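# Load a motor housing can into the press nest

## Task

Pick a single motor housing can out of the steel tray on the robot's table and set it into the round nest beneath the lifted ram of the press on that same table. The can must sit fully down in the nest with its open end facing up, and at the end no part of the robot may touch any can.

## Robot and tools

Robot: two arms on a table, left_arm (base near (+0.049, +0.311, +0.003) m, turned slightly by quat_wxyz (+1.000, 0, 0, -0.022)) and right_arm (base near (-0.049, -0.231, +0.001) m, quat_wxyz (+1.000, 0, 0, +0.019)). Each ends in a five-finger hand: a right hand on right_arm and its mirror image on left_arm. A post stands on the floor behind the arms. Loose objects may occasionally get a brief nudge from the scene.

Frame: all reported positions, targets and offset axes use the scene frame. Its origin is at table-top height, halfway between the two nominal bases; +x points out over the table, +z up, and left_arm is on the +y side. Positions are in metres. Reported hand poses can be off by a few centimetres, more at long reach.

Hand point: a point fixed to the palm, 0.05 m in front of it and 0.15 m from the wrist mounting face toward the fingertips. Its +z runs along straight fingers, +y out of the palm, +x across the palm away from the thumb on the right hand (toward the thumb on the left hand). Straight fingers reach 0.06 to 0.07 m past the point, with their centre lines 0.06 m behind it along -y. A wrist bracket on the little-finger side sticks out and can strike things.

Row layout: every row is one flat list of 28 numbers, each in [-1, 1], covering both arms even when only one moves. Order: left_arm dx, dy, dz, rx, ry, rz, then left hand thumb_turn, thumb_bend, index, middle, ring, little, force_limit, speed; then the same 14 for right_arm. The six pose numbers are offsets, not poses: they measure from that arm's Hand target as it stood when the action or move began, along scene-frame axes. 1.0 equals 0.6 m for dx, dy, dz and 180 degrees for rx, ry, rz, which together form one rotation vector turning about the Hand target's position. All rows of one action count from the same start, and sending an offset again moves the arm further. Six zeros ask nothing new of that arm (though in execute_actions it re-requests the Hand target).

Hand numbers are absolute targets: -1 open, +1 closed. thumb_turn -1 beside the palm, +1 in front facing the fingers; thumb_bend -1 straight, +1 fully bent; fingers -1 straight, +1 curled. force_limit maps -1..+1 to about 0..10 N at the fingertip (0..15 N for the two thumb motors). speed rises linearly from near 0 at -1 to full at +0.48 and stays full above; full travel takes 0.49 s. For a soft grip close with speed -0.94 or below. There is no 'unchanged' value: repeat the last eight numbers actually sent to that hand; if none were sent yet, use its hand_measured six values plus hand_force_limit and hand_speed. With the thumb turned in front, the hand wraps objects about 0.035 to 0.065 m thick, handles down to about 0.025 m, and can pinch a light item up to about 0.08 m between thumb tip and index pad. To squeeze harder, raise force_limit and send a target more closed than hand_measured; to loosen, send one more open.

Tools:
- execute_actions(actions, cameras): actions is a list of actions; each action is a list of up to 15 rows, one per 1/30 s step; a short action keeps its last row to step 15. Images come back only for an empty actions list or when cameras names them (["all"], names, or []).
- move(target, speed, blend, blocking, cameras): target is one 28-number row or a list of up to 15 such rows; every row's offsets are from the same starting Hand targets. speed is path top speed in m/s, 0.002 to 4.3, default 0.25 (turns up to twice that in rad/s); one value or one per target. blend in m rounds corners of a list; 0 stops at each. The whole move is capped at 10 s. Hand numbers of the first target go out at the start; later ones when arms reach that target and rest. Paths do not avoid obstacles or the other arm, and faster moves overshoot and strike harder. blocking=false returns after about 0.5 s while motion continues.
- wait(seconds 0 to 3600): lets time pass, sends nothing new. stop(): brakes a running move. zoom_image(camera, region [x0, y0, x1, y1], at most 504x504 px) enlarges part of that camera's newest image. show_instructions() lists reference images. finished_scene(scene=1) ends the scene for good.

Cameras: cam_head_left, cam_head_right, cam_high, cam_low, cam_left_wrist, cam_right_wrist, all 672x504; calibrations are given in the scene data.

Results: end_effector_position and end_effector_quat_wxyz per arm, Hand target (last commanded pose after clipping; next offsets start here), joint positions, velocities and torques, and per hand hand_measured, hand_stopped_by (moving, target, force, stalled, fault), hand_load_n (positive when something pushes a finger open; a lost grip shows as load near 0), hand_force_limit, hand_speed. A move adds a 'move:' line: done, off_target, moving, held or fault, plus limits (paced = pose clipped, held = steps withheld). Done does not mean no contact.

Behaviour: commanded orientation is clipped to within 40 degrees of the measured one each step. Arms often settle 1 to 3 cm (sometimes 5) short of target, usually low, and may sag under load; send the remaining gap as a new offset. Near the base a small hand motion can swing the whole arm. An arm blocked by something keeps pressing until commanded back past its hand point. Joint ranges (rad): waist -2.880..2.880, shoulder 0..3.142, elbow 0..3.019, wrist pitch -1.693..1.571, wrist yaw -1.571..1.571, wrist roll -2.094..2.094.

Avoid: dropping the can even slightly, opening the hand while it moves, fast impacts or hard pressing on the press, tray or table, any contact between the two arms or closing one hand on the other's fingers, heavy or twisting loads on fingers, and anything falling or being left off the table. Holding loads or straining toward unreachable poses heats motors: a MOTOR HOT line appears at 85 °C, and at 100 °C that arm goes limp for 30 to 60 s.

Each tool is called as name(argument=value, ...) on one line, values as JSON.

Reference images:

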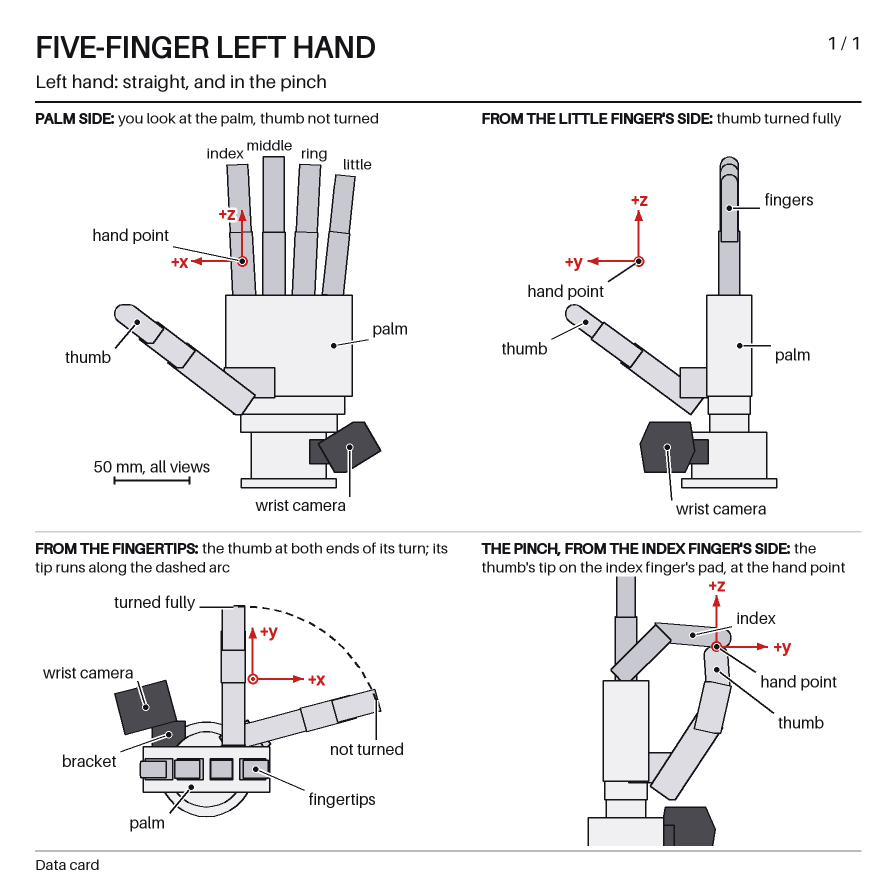

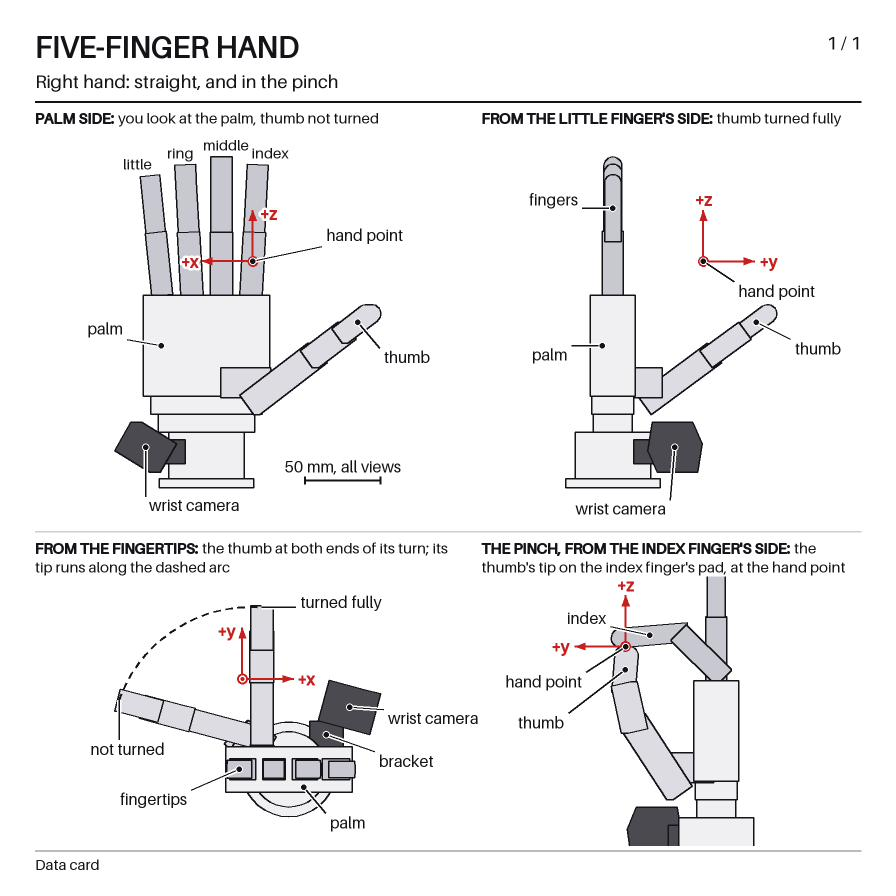

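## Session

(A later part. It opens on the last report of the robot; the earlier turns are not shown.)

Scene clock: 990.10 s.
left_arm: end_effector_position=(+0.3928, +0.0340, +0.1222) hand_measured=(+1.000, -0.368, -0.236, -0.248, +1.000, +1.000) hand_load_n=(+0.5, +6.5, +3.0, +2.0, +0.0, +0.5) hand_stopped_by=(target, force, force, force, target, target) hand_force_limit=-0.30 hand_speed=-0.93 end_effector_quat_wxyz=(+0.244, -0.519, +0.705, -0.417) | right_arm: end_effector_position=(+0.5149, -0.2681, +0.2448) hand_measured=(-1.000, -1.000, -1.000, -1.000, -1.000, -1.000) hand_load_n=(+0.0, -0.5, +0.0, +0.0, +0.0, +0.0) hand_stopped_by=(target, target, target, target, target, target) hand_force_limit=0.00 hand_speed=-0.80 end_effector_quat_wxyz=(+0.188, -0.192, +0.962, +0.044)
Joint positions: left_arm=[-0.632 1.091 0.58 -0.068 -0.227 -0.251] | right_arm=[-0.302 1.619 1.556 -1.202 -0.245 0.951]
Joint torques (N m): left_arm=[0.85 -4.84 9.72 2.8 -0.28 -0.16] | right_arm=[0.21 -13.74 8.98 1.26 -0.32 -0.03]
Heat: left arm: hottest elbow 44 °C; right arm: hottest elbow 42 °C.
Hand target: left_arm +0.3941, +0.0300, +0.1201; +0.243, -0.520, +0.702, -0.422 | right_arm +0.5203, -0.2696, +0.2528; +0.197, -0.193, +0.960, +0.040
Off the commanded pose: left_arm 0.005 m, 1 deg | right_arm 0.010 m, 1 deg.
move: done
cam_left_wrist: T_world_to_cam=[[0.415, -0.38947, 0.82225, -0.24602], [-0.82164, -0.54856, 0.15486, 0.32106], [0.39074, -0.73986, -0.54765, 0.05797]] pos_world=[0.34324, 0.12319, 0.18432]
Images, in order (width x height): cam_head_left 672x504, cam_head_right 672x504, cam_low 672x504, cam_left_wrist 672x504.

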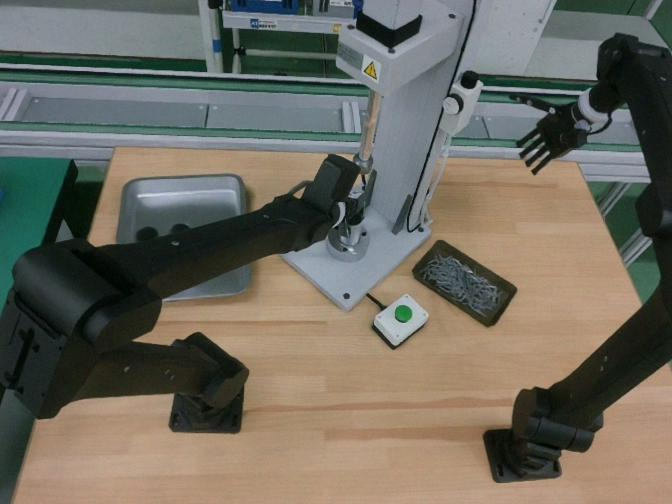

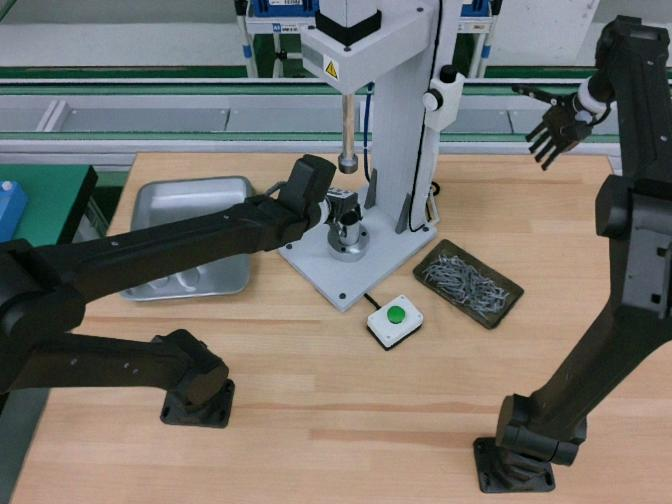

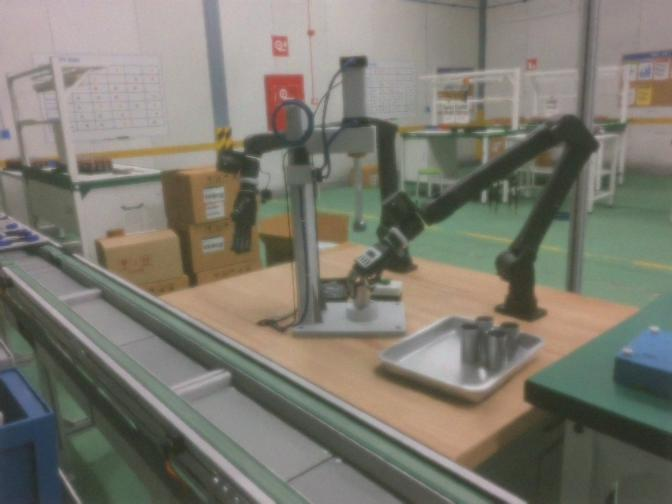

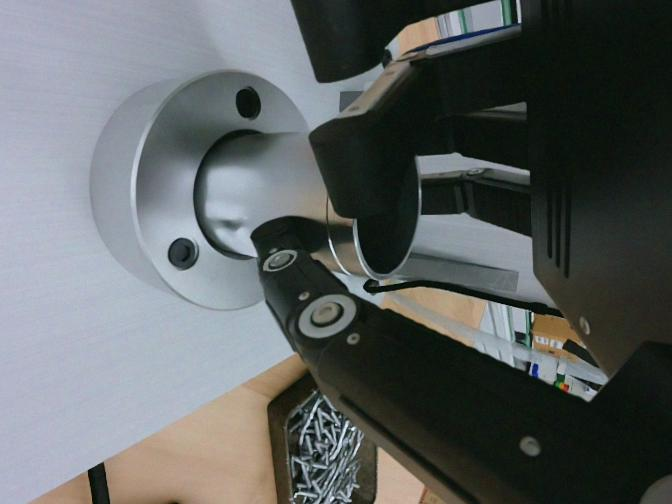

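move(target=[0.0,0.0,-0.014,0,0,0,1,0.1,0.1,0.1,1,1,-0.3,-0.93, 0,0,0,0,0,0,-1,-1,-1,-1,-1,-1,0,-0.8], speed=0.03, cameras=["cam_head_right","cam_left_wrist"])

zoom_image(camera="cam_left_wrist", region=[40, 70, 300, 310])

zoom_image(camera="cam_head_right", region=[320, 205, 376, 265])

Scene clock: 997.83 s.
left_arm: end_effector_position=(+0.3924, +0.0334, +0.1176) hand_measured=(+1.000, -0.368, -0.236, -0.248, +1.000, +1.000) hand_load_n=(+0.0, +7.0, +2.5, +1.5, +0.0, +0.0) hand_stopped_by=(target, force, force, force, target, target) hand_force_limit=-0.30 hand_speed=-0.93 end_effector_quat_wxyz=(+0.244, -0.518, +0.704, -0.420) | right_arm: end_effector_position=(+0.5149, -0.2681, +0.2448) hand_measured=(-1.000, -1.000, -1.000, -1.000, -1.000, -1.000) hand_load_n=(+0.0, -0.5, +0.0, +0.0, +0.0, +0.0) hand_stopped_by=(target, target, target, target, target, target) hand_force_limit=0.00 hand_speed=-0.80 end_effector_quat_wxyz=(+0.188, -0.192, +0.962, +0.044)
Joint positions: left_arm=[-0.634 1.098 0.567 -0.04 -0.227 -0.251] | right_arm=[-0.302 1.619 1.556 -1.202 -0.245 0.951]
Joint torques (N m): left_arm=[0.73 -4.01 9.52 2.86 -0.27 -0.16] | right_arm=[0.26 -13.74 8.94 1.26 -0.33 -0.01]
Heat: left arm: hottest elbow 44 °C; right arm: hottest elbow 42 °C.
Hand target: left_arm +0.3940, +0.0300, +0.1116; +0.243, -0.520, +0.702, -0.421 | right_arm +0.5203, -0.2696, +0.2528; +0.197, -0.193, +0.960, +0.040
Off the commanded pose: left_arm 0.007 m, 0 deg | right_arm 0.010 m, 1 deg.
move: done
cam_left_wrist: T_world_to_cam=[[0.40977, -0.3863, 0.82635, -0.24078], [-0.82331, -0.54665, 0.15272, 0.32205], [0.39274, -0.74293, -0.54205, 0.05393]] pos_world=[0.34263, 0.1231, 0.17902]

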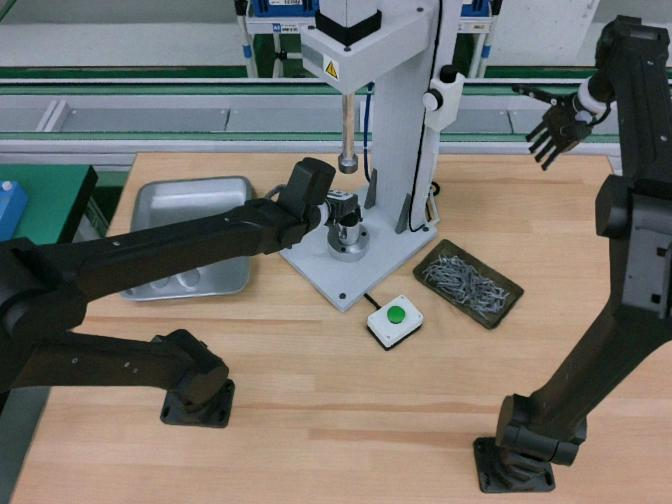

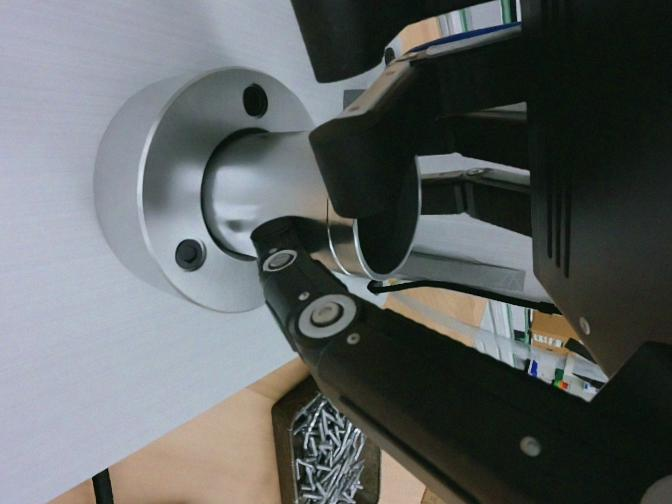

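Scaled by 1.938 from the camera's image (finer frame: 960x720).

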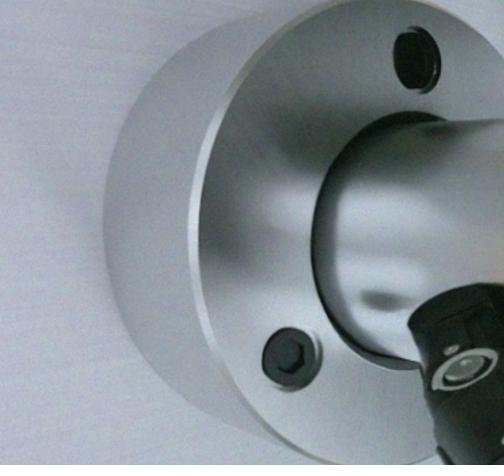

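Scaled by 8.400 from the camera's image (finer frame: 960x720).

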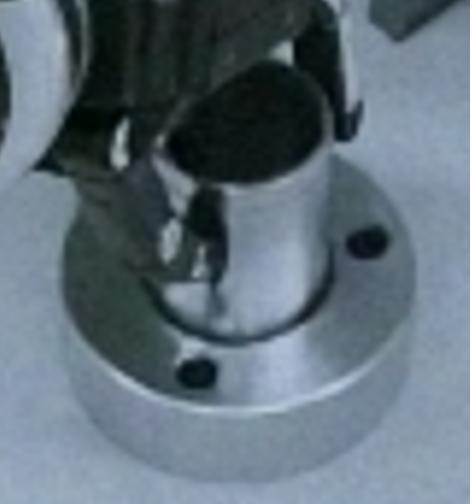

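move(target=[0.0,0.0,-0.012,0,0,0,1,0.1,0.1,0.1,1,1,-0.3,-0.93, 0,0,0,0,0,0,-1,-1,-1,-1,-1,-1,0,-0.8], speed=0.03, cameras=["cam_head_right","cam_left_wrist"])

zoom_image(camera="cam_left_wrist", region=[40, 70, 300, 310])

zoom_image(camera="cam_head_right", region=[320, 205, 376, 265])

Scene clock: 1008.77 s.
left_arm: end_effector_position=(+0.3921, +0.0328, +0.1134) hand_measured=(+1.000, -0.368, -0.236, -0.248, +1.000, +1.000) hand_load_n=(+0.0, +7.5, +1.0, +1.5, +0.0, +0.0) hand_stopped_by=(target, force, force, force, target, target) hand_force_limit=-0.30 hand_speed=-0.93 end_effector_quat_wxyz=(+0.245, -0.517, +0.703, -0.423) | right_arm: end_effector_position=(+0.5149, -0.2681, +0.2448) hand_measured=(-1.000, -1.000, -1.000, -1.000, -1.000, -1.000) hand_load_n=(+0.0, +0.0, +0.0, +0.0, +0.0, +0.0) hand_stopped_by=(target, target, target, target, target, target) hand_force_limit=0.00 hand_speed=-0.80 end_effector_quat_wxyz=(+0.188, -0.192, +0.962, +0.044)
Joint positions: left_arm=[-0.635 1.106 0.555 -0.014 -0.227 -0.251] | right_arm=[-0.302 1.619 1.556 -1.202 -0.245 0.951]
Joint torques (N m): left_arm=[0.97 -3.37 9.35 2.91 -0.28 -0.18] | right_arm=[0.38 -13.8 9.03 1.17 -0.32 -0.04]
Heat: left arm: hottest elbow 43 °C; right arm: hottest elbow 42 °C.
Hand target: left_arm +0.3940, +0.0301, +0.1044; +0.243, -0.520, +0.702, -0.421 | right_arm +0.5203, -0.2696, +0.2528; +0.197, -0.193, +0.960, +0.040
Off the commanded pose: left_arm 0.010 m, 0 deg | right_arm 0.010 m, 1 deg.
move: done
cam_left_wrist: T_world_to_cam=[[0.40496, -0.38364, 0.82996, -0.2361], [-0.82497, -0.5447, 0.15074, 0.3229], [0.39425, -0.74574, -0.53707, 0.05015]] pos_world=[0.34222, 0.12271, 0.17422]

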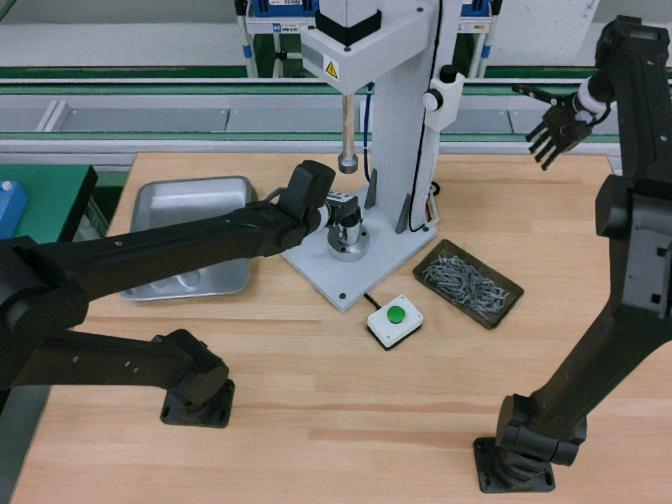

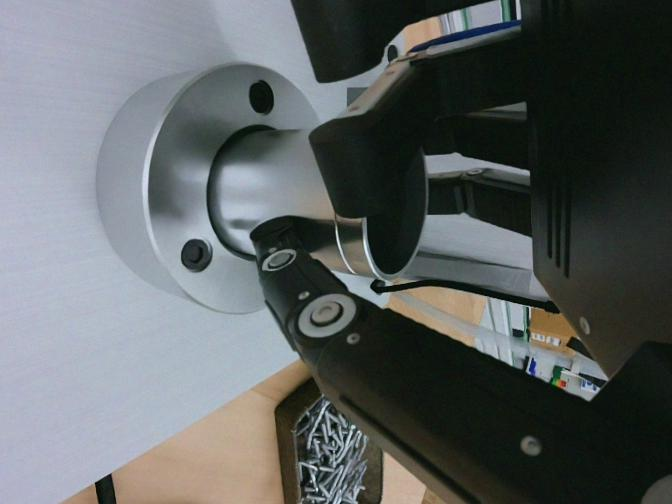

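Scaled by 1.938 from the camera's image (finer frame: 960x720).

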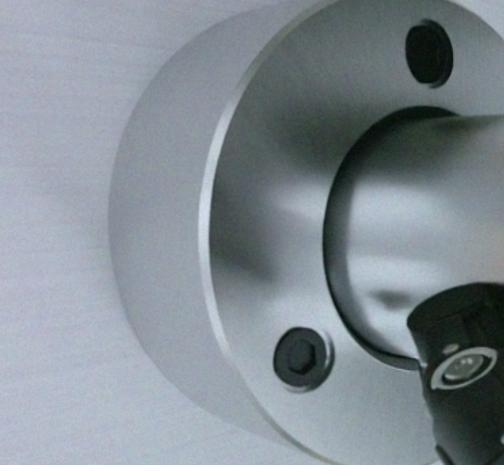

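Scaled by 8.400 from the camera's image (finer frame: 960x720).

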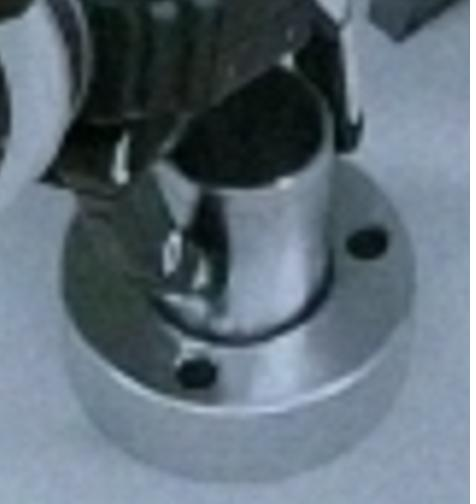

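move(target=[[0.0,0.0,0.013,0,0,0,1,0.1,0.1,0.1,1,1,-0.3,-0.93, 0,0,0,0,0,0,-1,-1,-1,-1,-1,-1,0,-0.8],[0.0,0.0,0.013,0,0,0,1,-0.6,-0.5,-0.5,1,1,-0.3,-0.85, 0,0,0,0,0,0,-1,-1,-1,-1,-1,-1,0,-0.8]], speed=0.03, cameras=["cam_head_left","cam_head_right","cam_low","cam_left_wrist"])

zoom_image(camera="cam_left_wrist", region=[140, 60, 500, 340])

zoom_image(camera="cam_head_right", region=[320, 205, 376, 265])

zoom_image(camera="cam_low", region=[335, 250, 395, 330])

Scene clock: 1026.97 s.
left_arm: end_effector_position=(+0.3921, +0.0328, +0.1132) hand_measured=(+1.000, -0.600, -0.500, -0.500, +1.000, +1.000) hand_load_n=(+0.0, +0.0, +0.0, +0.0, +0.0, +0.0) hand_stopped_by=(target, target, target, target, target, target) hand_force_limit=-0.30 hand_speed=-0.85 end_effector_quat_wxyz=(+0.245, -0.517, +0.703, -0.423) | right_arm: end_effector_position=(+0.5149, -0.2681, +0.2448) hand_measured=(-1.000, -1.000, -1.000, -1.000, -1.000, -1.000) hand_load_n=(+0.0, +0.0, +0.0, +0.0, +0.0, +0.0) hand_stopped_by=(target, target, target, target, target, target) hand_force_limit=0.00 hand_speed=-0.80 end_effector_quat_wxyz=(+0.188, -0.192, +0.962, +0.044)
Joint positions: left_arm=[-0.636 1.106 0.555 -0.014 -0.228 -0.251] | right_arm=[-0.302 1.619 1.556 -1.202 -0.245 0.951]
Joint torques (N m): left_arm=[1.14 -4.95 10.58 1.83 -0.25 -0.17] | right_arm=[0.44 -13.74 8.98 1.28 -0.34 -0.02]
Heat: left arm: hottest elbow 43 °C; right arm: hottest elbow 42 °C.
Hand target: left_arm +0.3940, +0.0301, +0.1122; +0.243, -0.520, +0.702, -0.421 | right_arm +0.5203, -0.2696, +0.2528; +0.197, -0.193, +0.960, +0.040
Off the commanded pose: left_arm 0.003 m, 0 deg | right_arm 0.010 m, 1 deg.
move: done
cam_left_wrist: T_world_to_cam=[[0.40514, -0.38392, 0.82974, -0.23601], [-0.82478, -0.54505, 0.15053, 0.32293], [0.39445, -0.74534, -0.53747, 0.05005]] pos_world=[0.34222, 0.12271, 0.17412]

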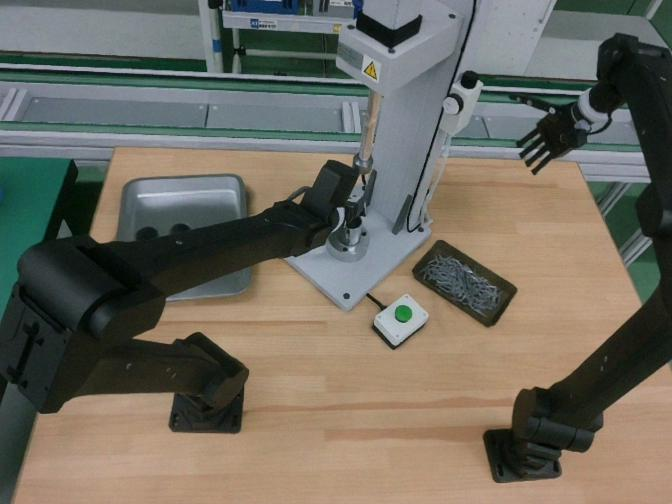

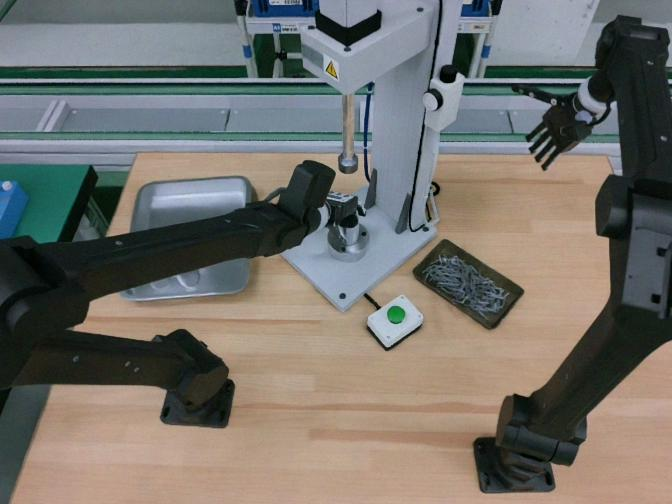

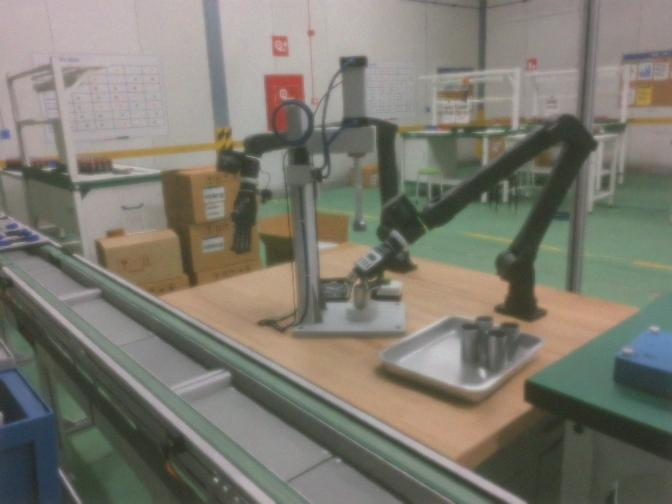

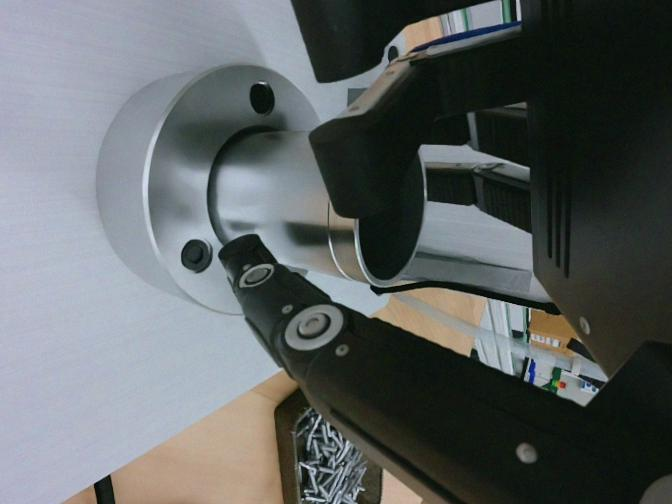

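Scaled by 1.400 from the camera's image (finer frame: 960x720).

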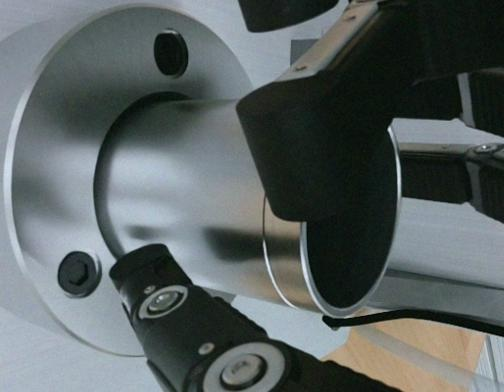

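Scaled by 8.400 from the camera's image (finer frame: 960x720).

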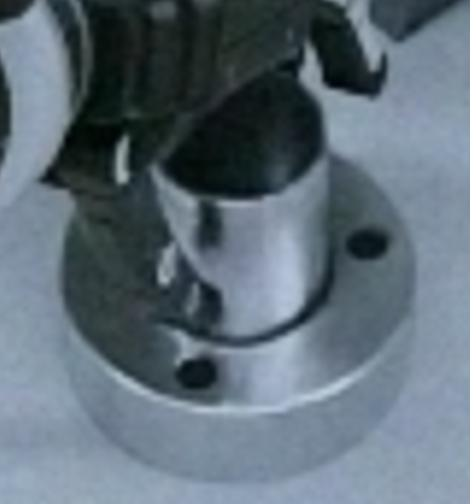

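Scaled by 6.300 from the camera's image (finer frame: 960x720).

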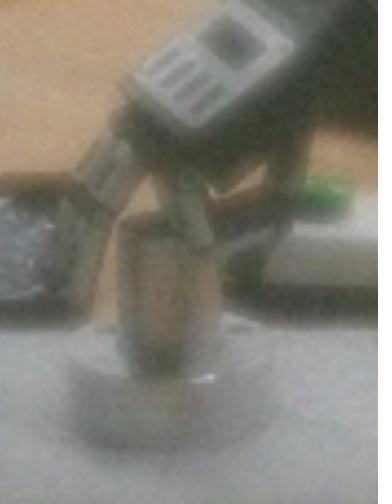

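move(target=[[0.0,0.0,0.0,0,0,0,1,-0.9,-0.95,-0.95,1,1,-0.3,-0.5, 0,0,0,0,0,0,-1,-1,-1,-1,-1,-1,0,-0.8],[0.008,-0.006,0.075,0,0,0,1,-0.9,-0.95,-0.95,1,1,-0.3,-0.5, 0,0,0,0,0,0,-1,-1,-1,-1,-1,-1,0,-0.8]], speed=0.05, cameras=["cam_head_left","cam_head_right","cam_low","cam_left_wrist"])

zoom_image(camera="cam_head_right", region=[320, 205, 376, 265])

zoom_image(camera="cam_low", region=[325, 220, 405, 320])

Scene clock: 1051.93 s.
left_arm: end_effector_position=(+0.3911, +0.0337, +0.1381) hand_measured=(+1.000, -0.900, -0.950, -0.950, +1.000, +1.000) hand_load_n=(+0.0, +0.0, +0.0, +0.0, +0.0, +0.0) hand_stopped_by=(target, target, target, target, target, target) hand_force_limit=-0.30 hand_speed=-0.50 end_effector_quat_wxyz=(+0.241, -0.520, +0.710, -0.409) | right_arm: end_effector_position=(+0.5149, -0.2681, +0.2448) hand_measured=(-1.000, -1.000, -1.000, -1.000, -1.000, -1.000) hand_load_n=(+0.0, +0.0, +0.0, +0.0, +0.0, +0.0) hand_stopped_by=(target, target, target, target, target, target) hand_force_limit=0.00 hand_speed=-0.80 end_effector_quat_wxyz=(+0.188, -0.192, +0.962, +0.044)
Joint positions: left_arm=[-0.636 1.066 0.622 -0.154 -0.228 -0.251] | right_arm=[-0.302 1.619 1.556 -1.202 -0.245 0.951]
Joint torques (N m): left_arm=[1.2 -6.42 13.55 1.31 -0.21 -0.15] | right_arm=[0.21 -14.04 8.96 1.31 -0.32 -0.02]
Heat: left arm: hottest elbow 42 °C; right arm: hottest elbow 42 °C.
Hand target: left_arm +0.3989, +0.0264, +0.1573; +0.243, -0.520, +0.702, -0.421 | right_arm +0.5203, -0.2696, +0.2528; +0.197, -0.193, +0.960, +0.040
Off the commanded pose: left_arm 0.022 m, 2 deg | right_arm 0.010 m, 1 deg.
move: off_target (left_arm)
cam_left_wrist: T_world_to_cam=[[0.4258, -0.40068, 0.81127, -0.26094], [-0.82074, -0.54848, 0.15988, 0.31607], [0.3809, -0.73391, -0.56239, 0.07284]] pos_world=[0.34277, 0.12227, 0.20212]

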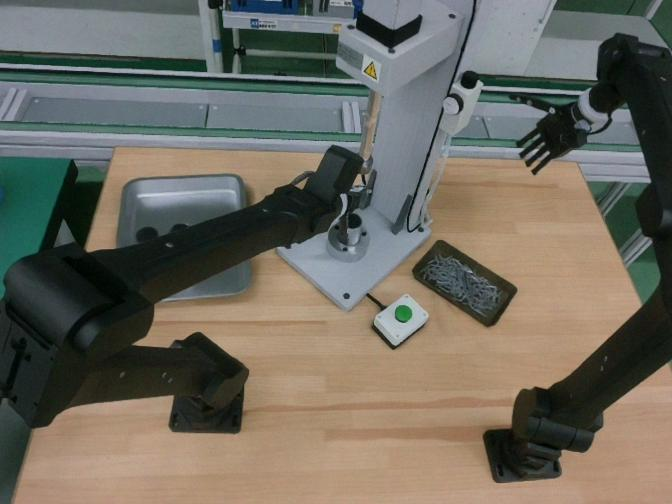

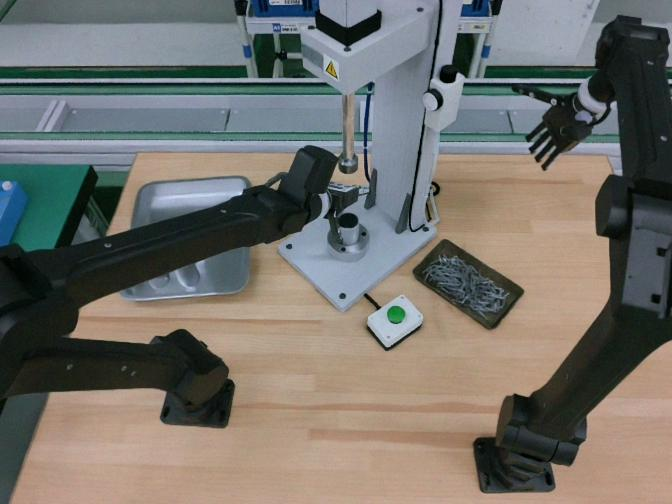

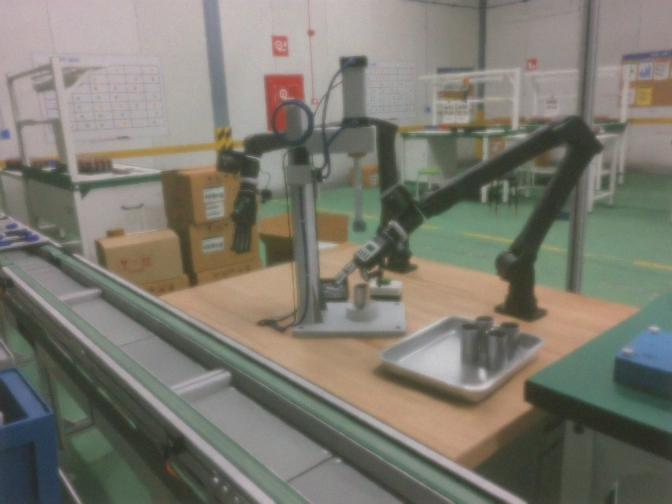

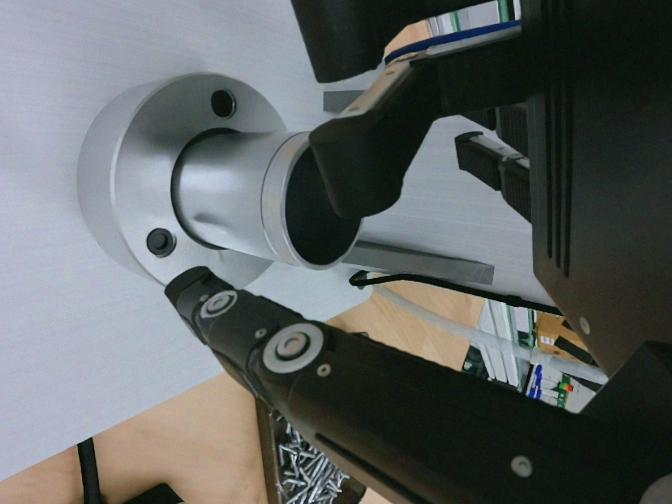

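Scaled by 8.400 from the camera's image (finer frame: 960x720).

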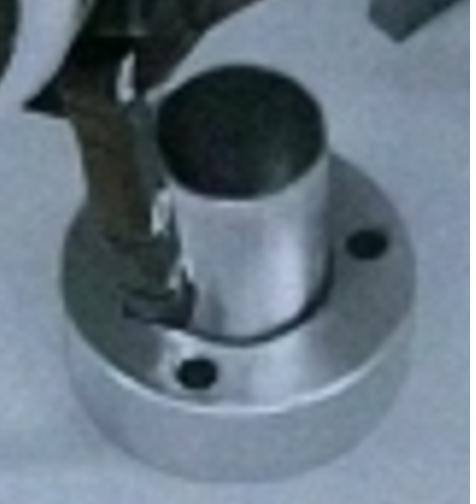

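Scaled by 5.040 from the camera's image (finer frame: 960x720).

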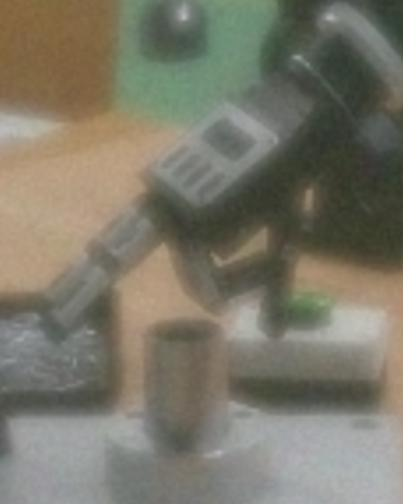

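move(target=[-0.2,0.15,0.02,0,0,0,1,-0.9,-0.95,-0.95,1,1,-0.3,-0.5, 0,0,0,0,0,0,-1,-1,-1,-1,-1,-1,0,-0.8], speed=0.12, cameras=["cam_head_left","cam_head_right","cam_low","cam_left_wrist"])

zoom_image(camera="cam_head_right", region=[320, 205, 376, 265])

zoom_image(camera="cam_head_left", region=[320, 205, 376, 265])

zoom_image(camera="cam_low", region=[335, 260, 395, 330])

zoom_image(camera="cam_low", region=[450, 300, 530, 390])

Scene clock: 1076.17 s.
left_arm: end_effector_position=(+0.2827, +0.1163, +0.1748) hand_measured=(+1.000, -0.900, -0.950, -0.950, +1.000, +1.000) hand_load_n=(+0.0, +0.0, +0.0, +0.0, +0.0, +0.0) hand_stopped_by=(target, target, target, target, target, target) hand_force_limit=-0.30 hand_speed=-0.50 end_effector_quat_wxyz=(+0.248, -0.516, +0.700, -0.428) | right_arm: end_effector_position=(+0.5149, -0.2681, +0.2448) hand_measured=(-1.000, -1.000, -1.000, -1.000, -1.000, -1.000) hand_load_n=(+0.0, +0.0, +0.0, +0.0, +0.0, +0.0) hand_stopped_by=(target, target, target, target, target, target) hand_force_limit=0.00 hand_speed=-0.80 end_effector_quat_wxyz=(+0.188, -0.192, +0.962, +0.044)
Joint positions: left_arm=[-0.665 0.477 0.461 -0.541 -0.257 -0.265] | right_arm=[-0.302 1.619 1.556 -1.202 -0.245 0.951]
Joint torques (N m): left_arm=[0.67 1.08 10.97 1.35 -0.26 -0.19] | right_arm=[0.38 -13.63 9.02 1.24 -0.31 -0.03]
Heat: left arm: hottest elbow 44 °C; right arm: hottest elbow 43 °C.
Hand target: left_arm +0.2788, +0.1165, +0.1692; +0.243, -0.520, +0.702, -0.421 | right_arm +0.5203, -0.2696, +0.2528; +0.197, -0.193, +0.960, +0.040
Off the commanded pose: left_arm 0.007 m, 1 deg | right_arm 0.010 m, 1 deg.
move: done
cam_left_wrist: T_world_to_cam=[[0.39577, -0.37906, 0.83647, -0.20974], [-0.82535, -0.54621, 0.14298, 0.27052], [0.40269, -0.74697, -0.52903, 0.18497]] pos_world=[0.2318, 0.20642, 0.23462]

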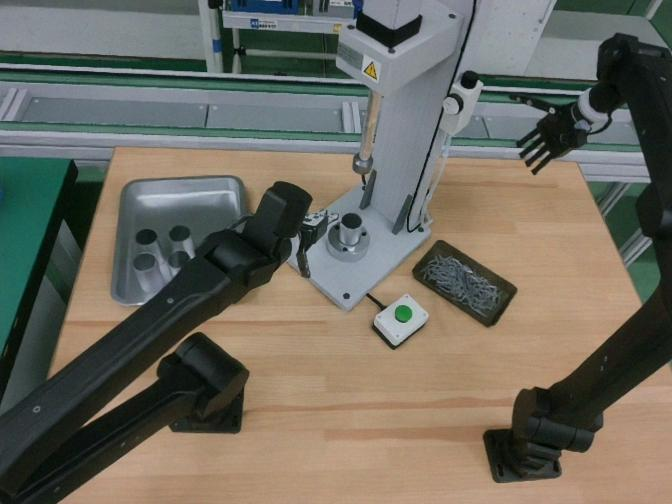

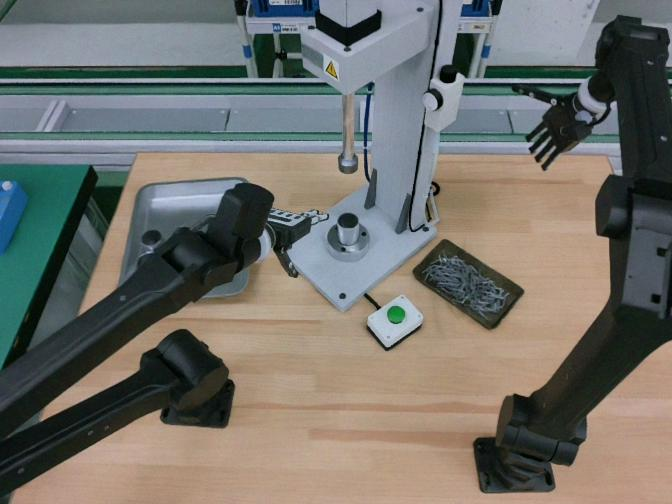

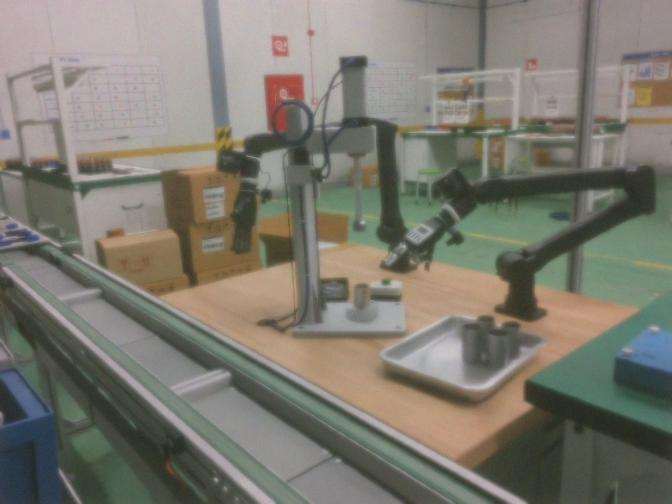

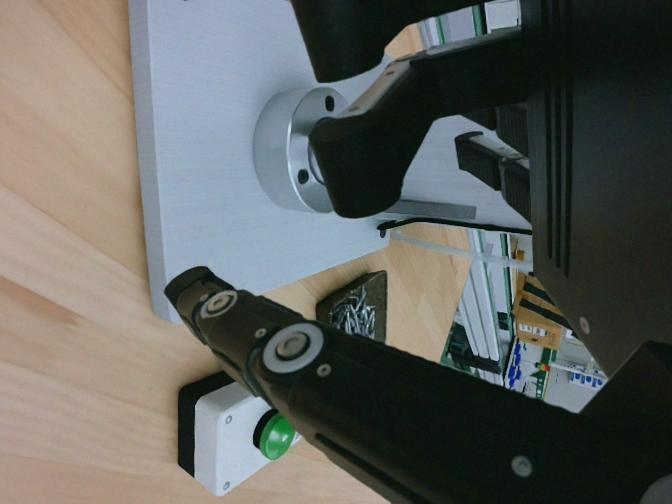

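Scaled by 8.400 from the camera's image (finer frame: 960x720).

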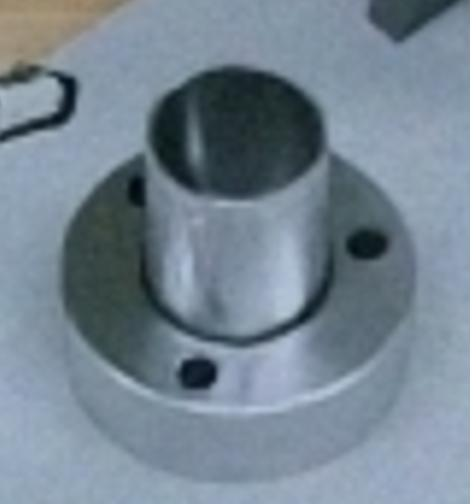

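Scaled by 8.400 from the camera's image (finer frame: 960x720).

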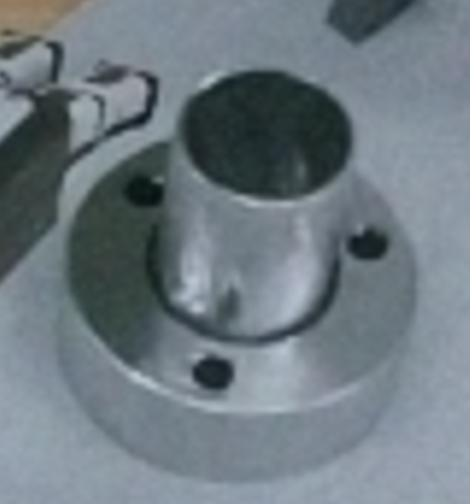

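Scaled by 7.200 from the camera's image (finer frame: 960x720).

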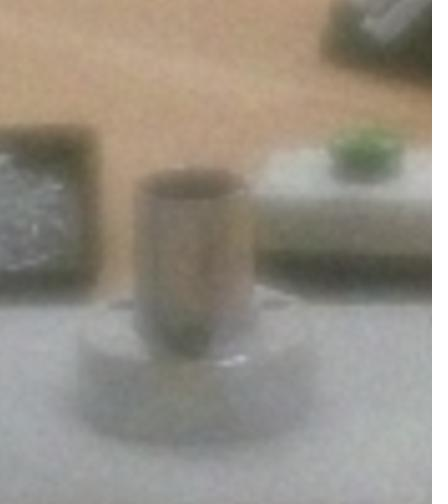

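Scaled by 5.600 from the camera's image (finer frame: 960x720).

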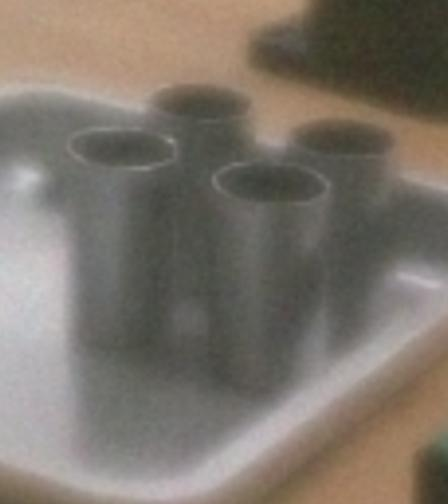

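move(target=[0.0,0.0,0.03,0,0,0,1,-0.9,-0.95,-0.95,-1,-1,-0.3,0, 0,0,0,0,0,0,-1,-1,-1,-1,-1,-1,0,-0.8], speed=0.12, cameras=["cam_left_wrist","cam_high"])

zoom_image(camera="cam_high", region=[280, 190, 360, 280])

Scene clock: 1127.73 s.
left_arm: end_effector_position=(+0.2758, +0.1222, +0.1653) hand_measured=(+1.000, -0.900, -0.950, -0.950, -1.000, -1.000) hand_load_n=(+0.0, +0.0, +0.0, -0.5, +0.0, -0.5) hand_stopped_by=(target, target, target, target, target, target) hand_force_limit=-0.30 hand_speed=0.00 end_effector_quat_wxyz=(+0.244, -0.520, +0.710, -0.407) | right_arm: end_effector_position=(+0.5149, -0.2681, +0.2448) hand_measured=(-1.000, -1.000, -1.000, -1.000, -1.000, -1.000) hand_load_n=(+0.0, +0.0, +0.0, +0.0, +0.0, +0.0) hand_stopped_by=(target, target, target, target, target, target) hand_force_limit=0.00 hand_speed=-0.80 end_effector_quat_wxyz=(+0.188, -0.192, +0.962, +0.044)
Joint positions: left_arm=[-0.665 0.477 0.461 -0.588 -0.257 -0.266] | right_arm=[-0.302 1.619 1.556 -1.202 -0.245 0.951]
Joint torques (N m): left_arm=[0.56 0.97 15.17 1.36 -0.23 -0.2] | right_arm=[0.15 -13.57 9.02 1.2 -0.32 -0.03]
Heat: left arm: hottest elbow 42 °C; right arm: hottest elbow 43 °C.
Hand target: left_arm +0.2788, +0.1164, +0.1873; +0.243, -0.520, +0.702, -0.421 | right_arm +0.5203, -0.2696, +0.2528; +0.197, -0.193, +0.960, +0.040
Off the commanded pose: left_arm 0.023 m, 2 deg | right_arm 0.010 m, 1 deg.
move: off_target (left_arm)
cam_left_wrist: T_world_to_cam=[[0.42576, -0.40373, 0.80977, -0.1977], [-0.81969, -0.55109, 0.15622, 0.26618], [0.38319, -0.73028, -0.56557, 0.19648]] pos_world=[0.22707, 0.21036, 0.22963]
Images, in order (width x height): cam_high 672x504, cam_left_wrist 672x504.

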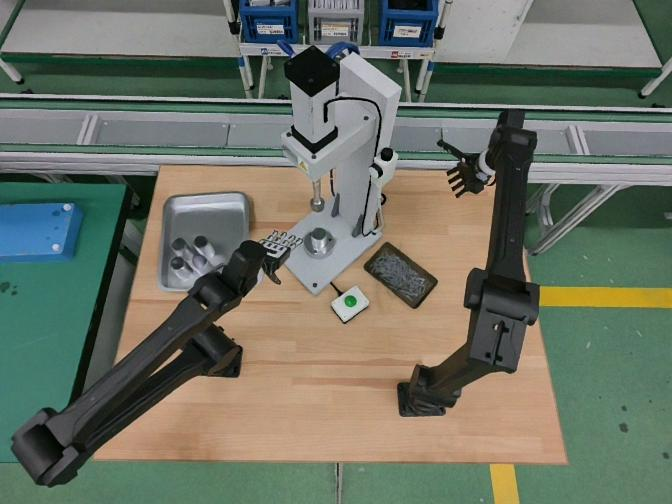

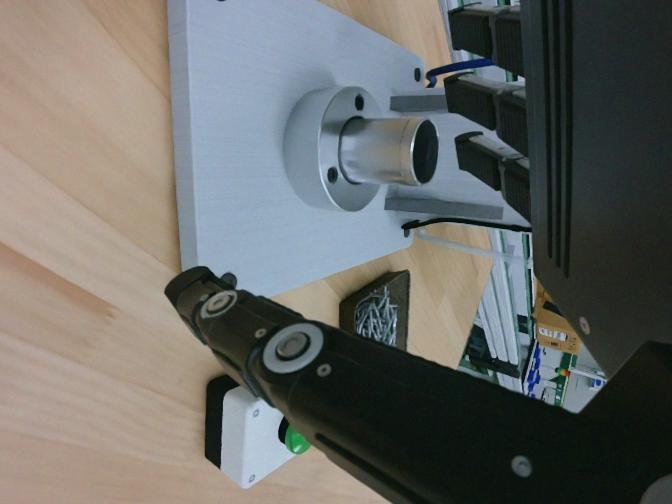

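Scaled by 5.600 from the camera's image (finer frame: 960x720).

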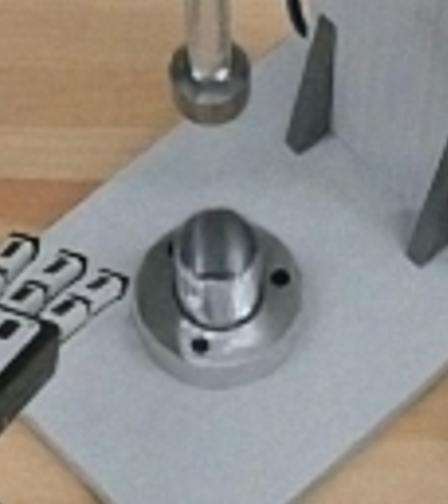

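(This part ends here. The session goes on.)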